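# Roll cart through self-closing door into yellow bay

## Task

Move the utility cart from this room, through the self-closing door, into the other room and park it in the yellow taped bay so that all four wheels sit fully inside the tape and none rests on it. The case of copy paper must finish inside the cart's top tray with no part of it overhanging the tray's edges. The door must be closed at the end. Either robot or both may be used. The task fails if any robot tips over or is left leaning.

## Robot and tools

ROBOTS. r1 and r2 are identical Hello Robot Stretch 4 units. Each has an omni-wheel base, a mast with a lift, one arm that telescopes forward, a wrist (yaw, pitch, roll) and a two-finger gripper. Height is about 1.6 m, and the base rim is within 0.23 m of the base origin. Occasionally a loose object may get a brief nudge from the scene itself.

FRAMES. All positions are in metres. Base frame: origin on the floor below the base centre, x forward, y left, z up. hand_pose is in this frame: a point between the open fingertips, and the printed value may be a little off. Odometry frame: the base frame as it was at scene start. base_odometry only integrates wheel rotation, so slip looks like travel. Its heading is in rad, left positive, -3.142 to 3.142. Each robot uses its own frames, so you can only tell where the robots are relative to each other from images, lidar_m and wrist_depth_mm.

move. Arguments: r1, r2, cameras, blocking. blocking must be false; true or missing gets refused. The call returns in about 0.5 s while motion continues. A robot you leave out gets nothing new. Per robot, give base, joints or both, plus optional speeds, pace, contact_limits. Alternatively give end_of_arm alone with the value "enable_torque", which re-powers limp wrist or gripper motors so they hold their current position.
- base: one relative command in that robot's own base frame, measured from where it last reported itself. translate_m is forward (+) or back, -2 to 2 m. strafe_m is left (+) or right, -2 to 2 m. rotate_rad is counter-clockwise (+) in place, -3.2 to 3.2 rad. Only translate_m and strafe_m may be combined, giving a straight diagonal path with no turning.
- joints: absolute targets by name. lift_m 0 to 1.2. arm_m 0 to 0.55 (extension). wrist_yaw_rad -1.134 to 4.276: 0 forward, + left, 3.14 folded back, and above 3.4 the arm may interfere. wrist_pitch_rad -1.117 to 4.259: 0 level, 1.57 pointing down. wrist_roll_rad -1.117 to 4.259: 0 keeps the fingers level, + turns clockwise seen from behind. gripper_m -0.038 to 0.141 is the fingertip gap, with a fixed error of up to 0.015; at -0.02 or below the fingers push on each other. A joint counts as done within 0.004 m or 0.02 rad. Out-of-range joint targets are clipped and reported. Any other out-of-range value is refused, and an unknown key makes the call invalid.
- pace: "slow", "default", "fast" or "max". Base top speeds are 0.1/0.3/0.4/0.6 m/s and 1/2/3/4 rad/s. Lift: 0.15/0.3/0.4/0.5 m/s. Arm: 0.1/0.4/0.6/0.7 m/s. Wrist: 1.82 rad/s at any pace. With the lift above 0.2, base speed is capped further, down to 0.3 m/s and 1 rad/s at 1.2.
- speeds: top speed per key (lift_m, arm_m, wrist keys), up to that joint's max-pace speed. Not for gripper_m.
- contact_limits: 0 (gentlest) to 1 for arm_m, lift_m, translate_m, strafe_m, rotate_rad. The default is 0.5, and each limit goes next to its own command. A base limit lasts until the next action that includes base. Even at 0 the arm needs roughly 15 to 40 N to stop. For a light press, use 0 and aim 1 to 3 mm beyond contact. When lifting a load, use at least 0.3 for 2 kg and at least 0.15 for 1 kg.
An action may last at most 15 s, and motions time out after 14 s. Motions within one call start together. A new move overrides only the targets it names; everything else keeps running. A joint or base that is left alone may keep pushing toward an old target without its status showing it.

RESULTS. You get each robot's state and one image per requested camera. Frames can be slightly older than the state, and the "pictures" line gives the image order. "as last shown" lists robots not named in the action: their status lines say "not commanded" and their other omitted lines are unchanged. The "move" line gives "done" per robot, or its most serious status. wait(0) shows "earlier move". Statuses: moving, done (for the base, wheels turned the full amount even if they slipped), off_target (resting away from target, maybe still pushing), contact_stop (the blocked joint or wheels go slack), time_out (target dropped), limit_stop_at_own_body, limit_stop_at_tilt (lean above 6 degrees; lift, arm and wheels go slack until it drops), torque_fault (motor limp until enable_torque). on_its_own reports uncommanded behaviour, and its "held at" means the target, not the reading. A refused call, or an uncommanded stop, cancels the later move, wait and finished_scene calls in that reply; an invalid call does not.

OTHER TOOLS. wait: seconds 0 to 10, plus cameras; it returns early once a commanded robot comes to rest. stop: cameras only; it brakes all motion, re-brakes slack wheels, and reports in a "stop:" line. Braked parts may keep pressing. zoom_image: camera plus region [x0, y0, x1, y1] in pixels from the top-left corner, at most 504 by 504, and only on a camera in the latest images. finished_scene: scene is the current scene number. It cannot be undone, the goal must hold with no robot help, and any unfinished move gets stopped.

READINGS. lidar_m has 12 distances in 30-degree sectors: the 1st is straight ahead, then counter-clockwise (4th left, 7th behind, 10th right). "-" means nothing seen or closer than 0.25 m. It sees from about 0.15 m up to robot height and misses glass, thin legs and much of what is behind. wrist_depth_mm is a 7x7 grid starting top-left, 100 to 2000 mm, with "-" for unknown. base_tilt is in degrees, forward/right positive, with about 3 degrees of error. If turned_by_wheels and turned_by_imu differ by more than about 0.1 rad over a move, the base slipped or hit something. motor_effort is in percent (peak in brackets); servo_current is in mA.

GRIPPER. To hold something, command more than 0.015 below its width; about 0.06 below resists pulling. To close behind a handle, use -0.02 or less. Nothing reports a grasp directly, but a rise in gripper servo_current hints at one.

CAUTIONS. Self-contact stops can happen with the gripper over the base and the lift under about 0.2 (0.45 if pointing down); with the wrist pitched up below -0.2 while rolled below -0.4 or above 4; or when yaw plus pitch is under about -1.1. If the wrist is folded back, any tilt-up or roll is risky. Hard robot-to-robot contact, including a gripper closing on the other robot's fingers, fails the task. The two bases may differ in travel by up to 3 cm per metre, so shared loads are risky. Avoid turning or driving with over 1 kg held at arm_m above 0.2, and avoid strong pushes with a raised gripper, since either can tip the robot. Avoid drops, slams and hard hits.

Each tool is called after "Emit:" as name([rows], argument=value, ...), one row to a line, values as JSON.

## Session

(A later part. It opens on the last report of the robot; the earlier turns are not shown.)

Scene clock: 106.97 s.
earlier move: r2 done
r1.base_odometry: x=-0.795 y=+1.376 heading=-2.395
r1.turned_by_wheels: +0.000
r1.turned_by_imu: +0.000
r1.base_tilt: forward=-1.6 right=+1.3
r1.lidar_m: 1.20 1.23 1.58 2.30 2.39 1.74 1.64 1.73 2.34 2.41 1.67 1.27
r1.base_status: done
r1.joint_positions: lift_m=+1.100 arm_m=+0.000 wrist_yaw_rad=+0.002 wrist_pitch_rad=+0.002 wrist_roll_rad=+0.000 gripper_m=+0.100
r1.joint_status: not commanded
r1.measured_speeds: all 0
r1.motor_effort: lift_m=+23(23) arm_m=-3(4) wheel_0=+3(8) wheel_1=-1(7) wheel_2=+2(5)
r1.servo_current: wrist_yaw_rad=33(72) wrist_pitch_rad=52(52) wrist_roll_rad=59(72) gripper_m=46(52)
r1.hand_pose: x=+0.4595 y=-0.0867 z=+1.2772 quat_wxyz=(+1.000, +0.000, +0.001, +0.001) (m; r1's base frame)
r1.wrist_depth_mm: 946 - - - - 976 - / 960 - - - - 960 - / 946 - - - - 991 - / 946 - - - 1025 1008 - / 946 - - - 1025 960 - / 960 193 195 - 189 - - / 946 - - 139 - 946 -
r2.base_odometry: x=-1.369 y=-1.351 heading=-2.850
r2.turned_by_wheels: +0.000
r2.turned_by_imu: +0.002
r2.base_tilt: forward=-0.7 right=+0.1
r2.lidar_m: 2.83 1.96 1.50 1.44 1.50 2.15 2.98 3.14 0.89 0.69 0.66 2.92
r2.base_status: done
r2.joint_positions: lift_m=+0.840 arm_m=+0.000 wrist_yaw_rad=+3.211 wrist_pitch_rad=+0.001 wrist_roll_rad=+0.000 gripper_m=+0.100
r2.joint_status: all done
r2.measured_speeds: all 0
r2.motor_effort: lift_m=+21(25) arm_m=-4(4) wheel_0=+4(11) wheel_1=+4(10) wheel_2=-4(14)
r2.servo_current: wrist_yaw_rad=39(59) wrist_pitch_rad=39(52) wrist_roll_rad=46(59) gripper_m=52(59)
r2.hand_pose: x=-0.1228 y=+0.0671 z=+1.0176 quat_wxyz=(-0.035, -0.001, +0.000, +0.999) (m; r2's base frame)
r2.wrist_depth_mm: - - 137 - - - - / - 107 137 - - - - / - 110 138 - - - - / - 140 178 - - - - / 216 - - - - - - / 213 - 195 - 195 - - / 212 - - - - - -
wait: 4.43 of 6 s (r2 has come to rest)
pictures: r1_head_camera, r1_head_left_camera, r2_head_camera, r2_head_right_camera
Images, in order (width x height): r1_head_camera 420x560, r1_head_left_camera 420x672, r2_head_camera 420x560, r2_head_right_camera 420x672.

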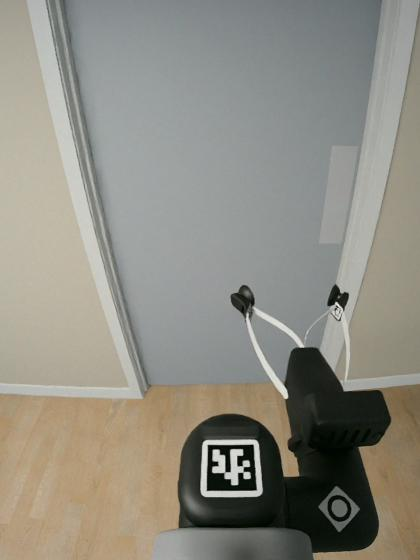

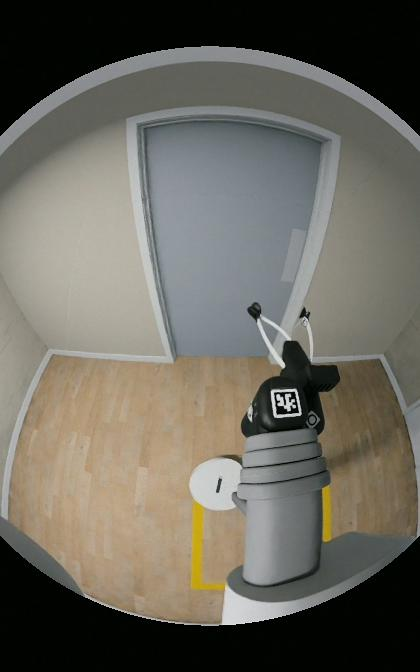

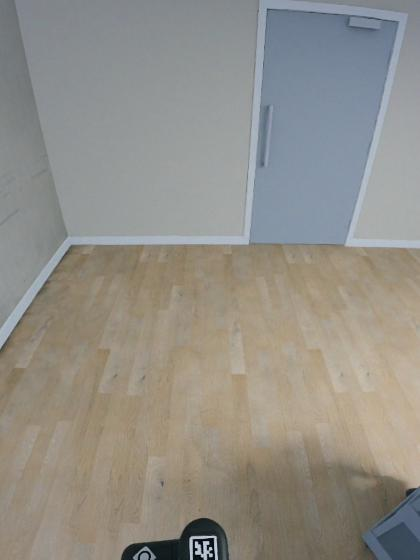

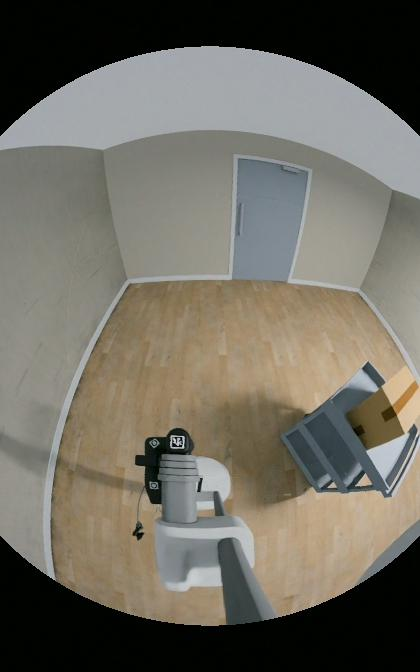

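Emit:
move(r2={"base":{"translate_m":1.65,"strafe_m":-0.36},"joints":{"gripper_m":0.1}}, cameras=[], blocking=false)

Emit:
wait(seconds=3.5, cameras=[])

Emit:
move(r2={"joints":{"wrist_yaw_rad":0.0}}, cameras=[], blocking=false)

Emit:
wait(seconds=4, cameras=["r2_head_camera","r2_wrist_camera"])

Emit:
wait(seconds=3, cameras=["r2_head_camera","r2_wrist_camera"])

Scene clock: 120.07 s.
move: r2 moving
r1: as last shown
r1.lidar_m: 1.20 1.21 1.59 2.30 2.38 1.73 1.64 1.73 2.30 2.40 1.65 1.23
r1.motor_effort: lift_m=+23(23) arm_m=-3(4) wheel_0=+3(3) wheel_1=-1(1) wheel_2=+2(2)
r1.servo_current: wrist_yaw_rad=46(59) wrist_pitch_rad=39(46) wrist_roll_rad=52(52) gripper_m=39(46)
r1.wrist_depth_mm: 960 - - - - 976 - / 976 - - - - 991 - / 946 - - - - 1008 - / 960 - - - 1042 991 - / 946 - - - 1025 976 - / 946 192 194 - 189 - - / 931 - - 139 - 946 -
r2.base_odometry: x=-1.401 y=-1.353 heading=-2.850
r2.turned_by_wheels: +0.000
r2.turned_by_imu: +0.001
r2.base_tilt: forward=-0.7 right=+0.0
r2.lidar_m: 2.78 1.95 1.49 1.43 1.52 2.16 3.03 3.16 0.83 0.67 0.65 2.90
r2.base_status: translate_m moving; strafe_m moving
r2.joint_positions: lift_m=+0.840 arm_m=+0.000 wrist_yaw_rad=+3.211 wrist_pitch_rad=+0.001 wrist_roll_rad=+0.000 gripper_m=+0.100
r2.joint_status: all done
r2.measured_speeds: translate_m=+0.121 strafe_m=-0.028 rotate_rad=-0.003 lift_m=+0.000 arm_m=+0.000 wrist_yaw_rad=+0.000 wrist_pitch_rad=+0.000 wrist_roll_rad=+0.000
r2.motor_effort: lift_m=+21(21) arm_m=-4(4) wheel_0=+8(11) wheel_1=+6(7) wheel_2=-12(13)
r2.servo_current: wrist_yaw_rad=46(52) wrist_pitch_rad=39(46) wrist_roll_rad=33(52) gripper_m=52(52)
r2.hand_pose: x=-0.1228 y=+0.0671 z=+1.0176 quat_wxyz=(-0.035, -0.001, +0.000, +0.999) (m; r2's base frame)
r2.wrist_depth_mm: - - 137 - - - - / - 107 137 - - - - / - 113 138 - - - - / - 140 178 - - - - / 216 - - - - - - / 213 - 196 - 195 - - / 211 - - - - - -
pictures: none
No camera images: "cameras" was empty.

Scene clock: 123.57 s.
earlier move: r2 moving
r1.base_odometry: x=-0.795 y=+1.376 heading=-2.395
r1.turned_by_wheels: +0.000
r1.turned_by_imu: +0.000
r1.base_tilt: forward=-1.6 right=+1.3
r1.lidar_m: 1.20 1.19 1.61 2.30 2.39 1.70 1.64 1.73 2.32 2.38 1.65 1.27
r1.base_status: not commanded
r1.joint_positions: lift_m=+1.100 arm_m=+0.000 wrist_yaw_rad=+0.002 wrist_pitch_rad=+0.002 wrist_roll_rad=+0.000 gripper_m=+0.100
r1.joint_status: not commanded
r1.measured_speeds: all 0
r1.motor_effort: lift_m=+23(23) arm_m=-4(4) wheel_0=+3(4) wheel_1=-1(1) wheel_2=+2(2)
r1.servo_current: wrist_yaw_rad=59(65) wrist_pitch_rad=52(52) wrist_roll_rad=52(72) gripper_m=39(52)
r1.hand_pose: x=+0.4595 y=-0.0867 z=+1.2772 quat_wxyz=(+1.000, +0.000, +0.001, +0.001) (m; r1's base frame)
r1.wrist_depth_mm: 960 - - - - 976 - / 960 - - - - 991 - / 946 - - - - 991 - / 946 - - - 991 991 - / 946 - - - 1042 976 - / 946 193 195 - 189 - - / 946 - - 139 - 946 -
r2.base_odometry: x=-2.391 y=-1.430 heading=-2.850
r2.turned_by_wheels: +0.000
r2.turned_by_imu: +0.001
r2.base_tilt: forward=-0.7 right=+0.1
r2.lidar_m: 1.80 1.95 1.66 1.60 1.71 2.37 4.09 0.77 0.83 3.13 2.49 1.89
r2.base_status: translate_m moving; strafe_m moving
r2.joint_positions: lift_m=+0.840 arm_m=+0.000 wrist_yaw_rad=+3.211 wrist_pitch_rad=+0.001 wrist_roll_rad=+0.000 gripper_m=+0.100
r2.joint_status: all done
r2.measured_speeds: translate_m=+0.293 strafe_m=-0.064 rotate_rad=-0.002 lift_m=+0.000 arm_m=+0.000 wrist_yaw_rad=+0.000 wrist_pitch_rad=+0.000 wrist_roll_rad=+0.000
r2.motor_effort: lift_m=+21(21) arm_m=-4(4) wheel_0=+6(11) wheel_1=+4(7) wheel_2=-9(13)
r2.servo_current: wrist_yaw_rad=39(59) wrist_pitch_rad=39(52) wrist_roll_rad=46(65) gripper_m=52(59)
r2.hand_pose: x=-0.1228 y=+0.0671 z=+1.0176 quat_wxyz=(-0.035, -0.001, +0.000, +0.999) (m; r2's base frame)
r2.wrist_depth_mm: - - 136 - - - - / - - 137 - - - - / - 109 138 - - - - / - 140 175 - - - - / 215 1118 - - - - - / 212 1025 195 - 195 - - / 208 243 - - - - -
wait: 3.50 s; no rest
pictures: none
No camera images: "cameras" was empty.

Scene clock: 124.07 s.
earlier move: r2 moving
move: r2 moving
r1: as last shown
r1.lidar_m: 1.20 1.20 1.60 2.30 2.37 1.72 1.63 1.71 2.30 2.40 1.68 1.24
r1.motor_effort: lift_m=+23(23) arm_m=-3(4) wheel_0=+3(3) wheel_1=-1(1) wheel_2=+2(2)
r1.servo_current: wrist_yaw_rad=46(59) wrist_pitch_rad=39(52) wrist_roll_rad=52(72) gripper_m=39(46)
r1.wrist_depth_mm: 960 - - - - 991 - / 960 - - - - 991 - / 976 - - - - 976 - / 960 - - - 1025 1025 - / 946 - - - 1025 976 - / 946 192 195 - 189 - - / 946 - - 139 - 946 -
r2.base_odometry: x=-2.541 y=-1.442 heading=-2.849
r2.turned_by_wheels: +0.000
r2.turned_by_imu: +0.000
r2.base_tilt: forward=-0.7 right=+0.0
r2.lidar_m: 1.65 1.76 1.70 1.63 1.74 2.47 - 0.89 0.97 3.09 2.34 1.73
r2.base_status: translate_m moving; strafe_m moving
r2.joint_positions: lift_m=+0.840 arm_m=+0.000 wrist_yaw_rad=+2.649 wrist_pitch_rad=+0.001 wrist_roll_rad=+0.000 gripper_m=+0.100
r2.joint_status: wrist_yaw_rad moving
r2.measured_speeds: translate_m=+0.294 strafe_m=-0.064 rotate_rad=+0.001 lift_m=+0.000 arm_m=+0.000 wrist_yaw_rad=-1.739 wrist_pitch_rad=+0.000 wrist_roll_rad=+0.000
r2.motor_effort: lift_m=+21(21) arm_m=-4(4) wheel_0=+8(12) wheel_1=+5(7) wheel_2=-10(10)
r2.servo_current: wrist_yaw_rad=59(143) wrist_pitch_rad=46(46) wrist_roll_rad=52(59) gripper_m=46(59)
r2.hand_pose: x=-0.0419 y=+0.2133 z=+1.0176 quat_wxyz=(+0.244, -0.001, +0.000, +0.970) (m; r2's base frame)
r2.wrist_depth_mm: - - - - - - - / - - - - - - - / 244 - - - - - - / - - - - - - - / - - - - - - - / - - 195 - 195 - - / - - - - - - -
pictures: none
No camera images: "cameras" was empty.

Scene clock: 126.67 s.
earlier move: r2 done
r1.base_odometry: x=-0.795 y=+1.376 heading=-2.395
r1.turned_by_wheels: +0.000
r1.turned_by_imu: +0.000
r1.base_tilt: forward=-1.6 right=+1.3
r1.lidar_m: 1.19 1.21 1.60 2.30 2.39 1.73 1.64 1.73 2.33 2.39 1.67 1.24
r1.base_status: not commanded
r1.joint_positions: lift_m=+1.100 arm_m=+0.000 wrist_yaw_rad=+0.002 wrist_pitch_rad=+0.002 wrist_roll_rad=+0.000 gripper_m=+0.100
r1.joint_status: not commanded
r1.measured_speeds: all 0
r1.motor_effort: lift_m=+23(23) arm_m=-4(4) wheel_0=+3(3) wheel_1=-1(1) wheel_2=+2(2)
r1.servo_current: wrist_yaw_rad=46(72) wrist_pitch_rad=46(52) wrist_roll_rad=46(72) gripper_m=39(52)
r1.hand_pose: x=+0.4595 y=-0.0867 z=+1.2772 quat_wxyz=(+1.000, +0.000, +0.001, +0.001) (m; r1's base frame)
r1.wrist_depth_mm: 946 - - - - 976 - / 960 - - - - 991 - / 960 - - - - 991 - / 960 - - - 1025 1008 - / 946 - - - 1025 976 - / 946 193 195 - 189 - - / 946 - - 139 - 946 -
r2.base_odometry: x=-3.053 y=-1.481 heading=-2.849
r2.turned_by_wheels: +0.000
r2.turned_by_imu: +0.001
r2.base_tilt: forward=-0.7 right=+0.0
r2.lidar_m: 1.14 1.23 1.78 1.72 1.84 2.59 1.32 1.31 3.11 3.02 1.63 1.22
r2.base_status: done
r2.joint_positions: lift_m=+0.840 arm_m=+0.000 wrist_yaw_rad=+0.003 wrist_pitch_rad=+0.001 wrist_roll_rad=+0.000 gripper_m=+0.100
r2.joint_status: all done
r2.measured_speeds: all 0
r2.motor_effort: lift_m=+21(21) arm_m=-4(4) wheel_0=+3(12) wheel_1=+4(7) wheel_2=-4(10)
r2.servo_current: wrist_yaw_rad=59(163) wrist_pitch_rad=39(46) wrist_roll_rad=52(65) gripper_m=52(59)
r2.hand_pose: x=+0.4596 y=-0.0866 z=+1.0176 quat_wxyz=(+1.000, +0.000, +0.001, +0.001) (m; r2's base frame)
r2.wrist_depth_mm: - - - - - - - / - - - - - - - / - - - - - - - / - - - - - - - / - - - - - - - / - - 188 - 185 - - / - - - - - - -
wait: 2.60 of 4 s (r2 has come to rest)
pictures: r2_head_camera, r2_wrist_camera
Images, in order (width x height): r2_head_camera 420x560, r2_wrist_camera 616x392.

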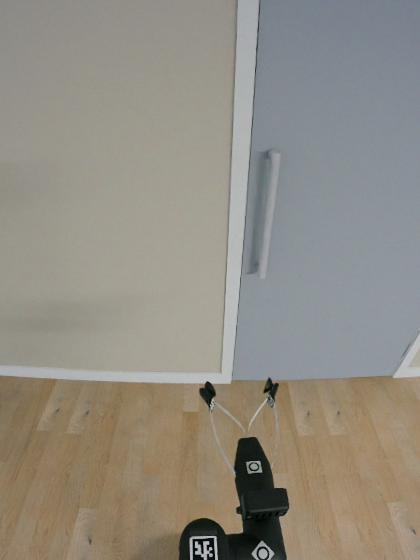

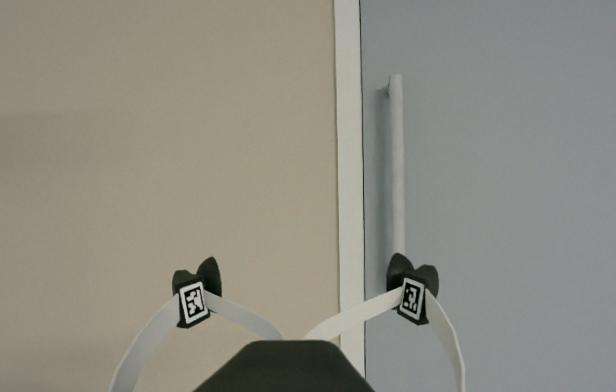

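Scene clock: 129.67 s.
r1.base_odometry: x=-0.795 y=+1.376 heading=-2.395
r1.turned_by_wheels: +0.000
r1.turned_by_imu: +0.000
r1.base_tilt: forward=-1.6 right=+1.3
r1.lidar_m: 1.19 1.20 1.59 2.30 2.38 1.72 1.64 1.71 2.29 2.38 1.66 1.27
r1.base_status: not commanded
r1.joint_positions: lift_m=+1.100 arm_m=+0.000 wrist_yaw_rad=+0.002 wrist_pitch_rad=+0.002 wrist_roll_rad=+0.000 gripper_m=+0.100
r1.joint_status: not commanded
r1.measured_speeds: all 0
r1.motor_effort: lift_m=+23(23) arm_m=-3(4) wheel_0=+3(3) wheel_1=-1(1) wheel_2=+2(2)
r1.servo_current: wrist_yaw_rad=46(72) wrist_pitch_rad=52(52) wrist_roll_rad=46(72) gripper_m=39(52)
r1.hand_pose: x=+0.4595 y=-0.0867 z=+1.2772 quat_wxyz=(+1.000, +0.000, +0.001, +0.001) (m; r1's base frame)
r1.wrist_depth_mm: 946 - - - - 976 - / 976 - - - - 991 - / 946 - - - - 1008 - / 946 - - - 1008 1008 - / 960 - - - 991 976 - / 946 193 195 - 189 - - / 946 - - 139 - 931 -
r2.base_odometry: x=-3.053 y=-1.481 heading=-2.849
r2.turned_by_wheels: +0.000
r2.turned_by_imu: +0.000
r2.base_tilt: forward=-0.6 right=+0.1
r2.lidar_m: 1.15 1.25 1.78 1.72 1.81 2.60 1.33 1.31 3.10 3.02 1.61 1.23
r2.base_status: done
r2.joint_positions: lift_m=+0.840 arm_m=+0.000 wrist_yaw_rad=+0.003 wrist_pitch_rad=+0.001 wrist_roll_rad=+0.000 gripper_m=+0.100
r2.joint_status: all done
r2.measured_speeds: all 0
r2.motor_effort: lift_m=+21(21) arm_m=-4(4) wheel_0=+3(12) wheel_1=+4(7) wheel_2=-4(10)
r2.servo_current: wrist_yaw_rad=52(163) wrist_pitch_rad=39(46) wrist_roll_rad=52(65) gripper_m=46(59)
r2.hand_pose: x=+0.4596 y=-0.0866 z=+1.0176 quat_wxyz=(+1.000, +0.000, +0.001, +0.001) (m; r2's base frame)
r2.wrist_depth_mm: - - - - - - - / - - - - - - - / - - - - - - - / - - - - - - - / - - - - - - - / - - 188 - 185 - - / - - - - - - -
wait: 3.00 s; at rest by 0.27 s
pictures: r2_head_camera, r2_wrist_camera
Images, in order (width x height): r2_head_camera 420x560, r2_wrist_camera 616x392.

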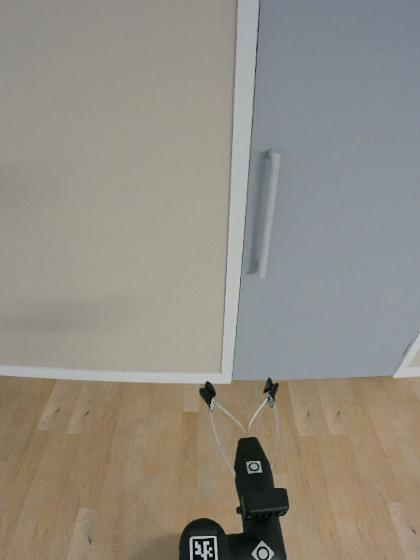

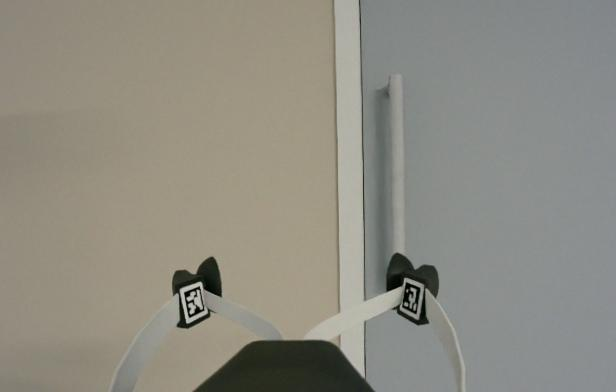

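Emit:
move(r2={"base":{"translate_m":0.5,"strafe_m":-0.21}}, cameras=[], blocking=false)

Emit:
wait(seconds=4, cameras=["r2_wrist_camera"])

Scene clock: 140.23 s.
move: r2 moving
r1: as last shown
r1.lidar_m: 1.21 1.21 1.59 2.30 2.37 1.69 1.62 1.73 2.31 2.40 1.65 1.25
r1.servo_current: wrist_yaw_rad=59(65) wrist_pitch_rad=33(46) wrist_roll_rad=39(72) gripper_m=46(46)
r1.wrist_depth_mm: 960 - - - - 976 - / 960 - - - - 991 - / 946 - - - - 991 - / 946 - - - 1025 1008 - / 946 - - - 1025 976 - / 931 193 195 - 189 - - / 946 - - 139 - 946 -
r2.base_odometry: x=-3.087 y=-1.478 heading=-2.849
r2.turned_by_wheels: +0.000
r2.turned_by_imu: +0.000
r2.base_tilt: forward=-0.7 right=+0.0
r2.lidar_m: 1.10 1.22 1.73 1.73 1.82 2.61 1.36 1.33 3.11 3.01 1.58 1.17
r2.base_status: translate_m moving; strafe_m moving
r2.joint_positions: lift_m=+0.840 arm_m=+0.000 wrist_yaw_rad=+0.003 wrist_pitch_rad=+0.001 wrist_roll_rad=+0.000 gripper_m=+0.100
r2.joint_status: not commanded
r2.measured_speeds: translate_m=+0.123 strafe_m=-0.051 rotate_rad=+0.001 lift_m=+0.000 arm_m=+0.000 wrist_yaw_rad=+0.000 wrist_pitch_rad=+0.000 wrist_roll_rad=+0.000
r2.motor_effort: lift_m=+21(21) arm_m=-4(4) wheel_0=+6(12) wheel_1=+4(5) wheel_2=-13(14)
r2.servo_current: wrist_yaw_rad=39(52) wrist_pitch_rad=39(46) wrist_roll_rad=39(52) gripper_m=52(52)
r2.hand_pose: x=+0.4596 y=-0.0866 z=+1.0176 quat_wxyz=(+1.000, +0.000, +0.001, +0.001) (m; r2's base frame)
r2.wrist_depth_mm: - - - - - - - / - - - - - - - / - - - - 917 - - / - - - - 917 - - / - - - - 904 - - / - - 187 - 187 - - / - - - - - - -
pictures: none
No camera images: "cameras" was empty.

Scene clock: 142.93 s.
earlier move: r2 done
r1.base_odometry: x=-0.795 y=+1.376 heading=-2.395
r1.turned_by_wheels: +0.000
r1.turned_by_imu: +0.000
r1.base_tilt: forward=-1.6 right=+1.3
r1.lidar_m: 1.20 1.22 1.59 2.29 2.38 1.72 1.64 1.75 2.30 2.40 1.65 1.26
r1.base_status: not commanded
r1.joint_positions: lift_m=+1.100 arm_m=+0.000 wrist_yaw_rad=+0.002 wrist_pitch_rad=+0.002 wrist_roll_rad=+0.000 gripper_m=+0.100
r1.joint_status: not commanded
r1.measured_speeds: all 0
r1.motor_effort: lift_m=+23(23) arm_m=-3(4) wheel_0=+3(4) wheel_1=-1(1) wheel_2=+2(2)
r1.servo_current: wrist_yaw_rad=59(78) wrist_pitch_rad=46(52) wrist_roll_rad=59(72) gripper_m=46(52)
r1.hand_pose: x=+0.4595 y=-0.0867 z=+1.2772 quat_wxyz=(+1.000, +0.000, +0.001, +0.001) (m; r1's base frame)
r1.wrist_depth_mm: 960 - - - - 991 - / 960 - - - - 991 - / 976 - - - - 991 - / 960 - - - 1025 991 - / 946 - - - 1025 960 - / 931 193 195 - 189 - - / 931 - - 139 - 931 -
r2.base_odometry: x=-3.592 y=-1.424 heading=-2.849
r2.turned_by_wheels: +0.000
r2.turned_by_imu: +0.001
r2.base_tilt: forward=-0.7 right=+0.1
r2.lidar_m: 0.60 0.71 1.02 1.92 2.04 2.87 1.71 1.74 2.92 2.28 0.93 0.69
r2.base_status: done
r2.joint_positions: lift_m=+0.840 arm_m=+0.000 wrist_yaw_rad=+0.003 wrist_pitch_rad=+0.001 wrist_roll_rad=+0.000 gripper_m=+0.100
r2.joint_status: not commanded
r2.measured_speeds: all 0
r2.motor_effort: lift_m=+21(21) arm_m=-4(4) wheel_0=+3(12) wheel_1=+3(7) wheel_2=-4(14)
r2.servo_current: wrist_yaw_rad=52(65) wrist_pitch_rad=46(46) wrist_roll_rad=59(59) gripper_m=52(59)
r2.hand_pose: x=+0.4596 y=-0.0866 z=+1.0177 quat_wxyz=(+1.000, +0.000, +0.001, +0.001) (m; r2's base frame)
r2.wrist_depth_mm: 473 462 439 364 - - - / 469 466 445 368 - - - / 477 469 442 368 - - - / 477 469 459 375 - - - / 484 477 449 375 - - - / - 480 190 373 185 - - / - 477 459 - - - -
wait: 2.70 of 4 s (r2 has come to rest)
pictures: r2_wrist_camera
Images, in order (width x height): r2_wrist_camera 616x392.

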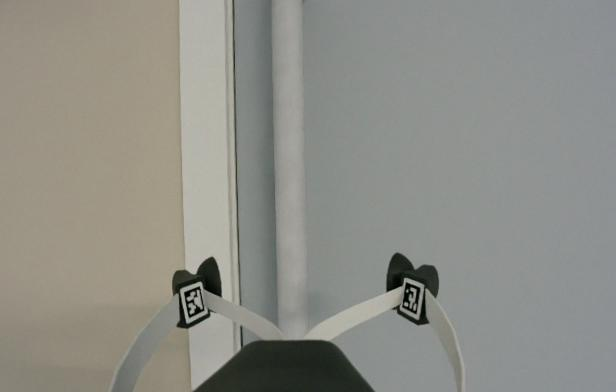

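Emit:
move(r2={"base":{"translate_m":0.198,"strafe_m":0.012},"pace":"slow"}, cameras=[], blocking=false)

Emit:
wait(seconds=4, cameras=["r2_wrist_camera"])

Scene clock: 149.20 s.
move: r2 moving
r1: as last shown
r1.lidar_m: 1.20 1.24 1.62 2.30 2.38 1.74 1.62 1.74 2.32 2.39 1.69 1.26
r1.motor_effort: lift_m=+23(23) arm_m=-3(4) wheel_0=+3(3) wheel_1=-1(1) wheel_2=+2(2)
r1.servo_current: wrist_yaw_rad=39(59) wrist_pitch_rad=39(46) wrist_roll_rad=39(59) gripper_m=46(46)
r1.wrist_depth_mm: 976 - - - - 976 - / 960 - - - - 976 - / 946 - - - - 991 - / 960 - - - 1025 1008 - / 946 - - - 1008 946 - / 946 193 195 - 189 - - / 946 - - 139 - 931 -
r2.base_odometry: x=-3.604 y=-1.429 heading=-2.849
r2.turned_by_wheels: +0.000
r2.turned_by_imu: +0.001
r2.base_tilt: forward=-0.7 right=+0.0
r2.lidar_m: 0.55 0.69 0.99 1.89 2.03 2.88 1.73 1.73 2.91 2.23 0.93 0.68
r2.base_status: translate_m moving; strafe_m moving
r2.joint_positions: lift_m=+0.840 arm_m=+0.000 wrist_yaw_rad=+0.003 wrist_pitch_rad=+0.001 wrist_roll_rad=+0.000 gripper_m=+0.100
r2.joint_status: not commanded
r2.measured_speeds: translate_m=+0.048 strafe_m=+0.002 rotate_rad=-0.001 lift_m=+0.000 arm_m=+0.000 wrist_yaw_rad=+0.000 wrist_pitch_rad=+0.000 wrist_roll_rad=+0.000
r2.motor_effort: lift_m=+21(21) arm_m=-4(4) wheel_0=+6(10) wheel_1=+6(7) wheel_2=-10(11)
r2.servo_current: wrist_yaw_rad=52(59) wrist_pitch_rad=39(46) wrist_roll_rad=52(52) gripper_m=46(59)
r2.hand_pose: x=+0.4596 y=-0.0866 z=+1.0177 quat_wxyz=(+1.000, +0.000, +0.001, +0.001) (m; r2's base frame)
r2.wrist_depth_mm: 462 445 433 353 - - 410 / 459 455 433 359 - - - / 469 452 436 359 - - - / 469 459 439 362 - - - / 473 459 439 364 - - - / 477 462 190 364 185 - - / 480 466 445 - - - -
pictures: none
No camera images: "cameras" was empty.

Scene clock: 151.97 s.
earlier move: r2 done
r1.base_odometry: x=-0.795 y=+1.376 heading=-2.395
r1.turned_by_wheels: +0.000
r1.turned_by_imu: +0.000
r1.base_tilt: forward=-1.6 right=+1.3
r1.lidar_m: 1.21 1.22 1.59 2.30 2.41 1.74 1.63 1.71 2.30 2.39 1.69 1.25
r1.base_status: not commanded
r1.joint_positions: lift_m=+1.100 arm_m=+0.000 wrist_yaw_rad=+0.002 wrist_pitch_rad=+0.002 wrist_roll_rad=+0.000 gripper_m=+0.100
r1.joint_status: not commanded
r1.measured_speeds: all 0
r1.motor_effort: lift_m=+23(23) arm_m=-3(4) wheel_0=+3(4) wheel_1=-1(1) wheel_2=+2(2)
r1.servo_current: wrist_yaw_rad=52(72) wrist_pitch_rad=39(52) wrist_roll_rad=39(72) gripper_m=39(52)
r1.hand_pose: x=+0.4595 y=-0.0867 z=+1.2772 quat_wxyz=(+1.000, +0.000, +0.001, +0.001) (m; r1's base frame)
r1.wrist_depth_mm: 960 - - - - 991 - / 976 - - - - 991 - / 946 - - - - 1008 - / 960 - - - 1008 1008 - / 931 - - - 1042 960 - / 931 193 195 - 189 - - / 931 - - 139 - 946 -
r2.base_odometry: x=-3.778 y=-1.493 heading=-2.849
r2.turned_by_wheels: +0.000
r2.turned_by_imu: +0.000
r2.base_tilt: forward=-0.7 right=+0.1
r2.lidar_m: 0.39 0.49 0.73 1.90 2.03 2.84 1.91 2.11 2.95 1.61 0.67 0.50
r2.base_status: done
r2.joint_positions: lift_m=+0.840 arm_m=+0.000 wrist_yaw_rad=+0.003 wrist_pitch_rad=+0.001 wrist_roll_rad=+0.000 gripper_m=+0.100
r2.joint_status: not commanded
r2.measured_speeds: all 0
r2.motor_effort: lift_m=+20(21) arm_m=-4(4) wheel_0=+4(10) wheel_1=+5(8) wheel_2=-7(11)
r2.servo_current: wrist_yaw_rad=46(72) wrist_pitch_rad=39(52) wrist_roll_rad=52(59) gripper_m=52(65)
r2.hand_pose: x=+0.4596 y=-0.0866 z=+1.0177 quat_wxyz=(+1.000, +0.000, +0.001, +0.001) (m; r2's base frame)
r2.wrist_depth_mm: 266 247 255 248 244 239 235 / 267 247 256 249 246 241 237 / 270 250 258 183 247 242 238 / 271 250 259 183 249 244 239 / 272 252 260 183 251 245 241 / 274 255 195 177 197 246 242 / 276 255 265 - 252 247 245
wait: 2.77 of 4 s (r2 has come to rest)
pictures: r2_wrist_camera
Images, in order (width x height): r2_wrist_camera 616x392.

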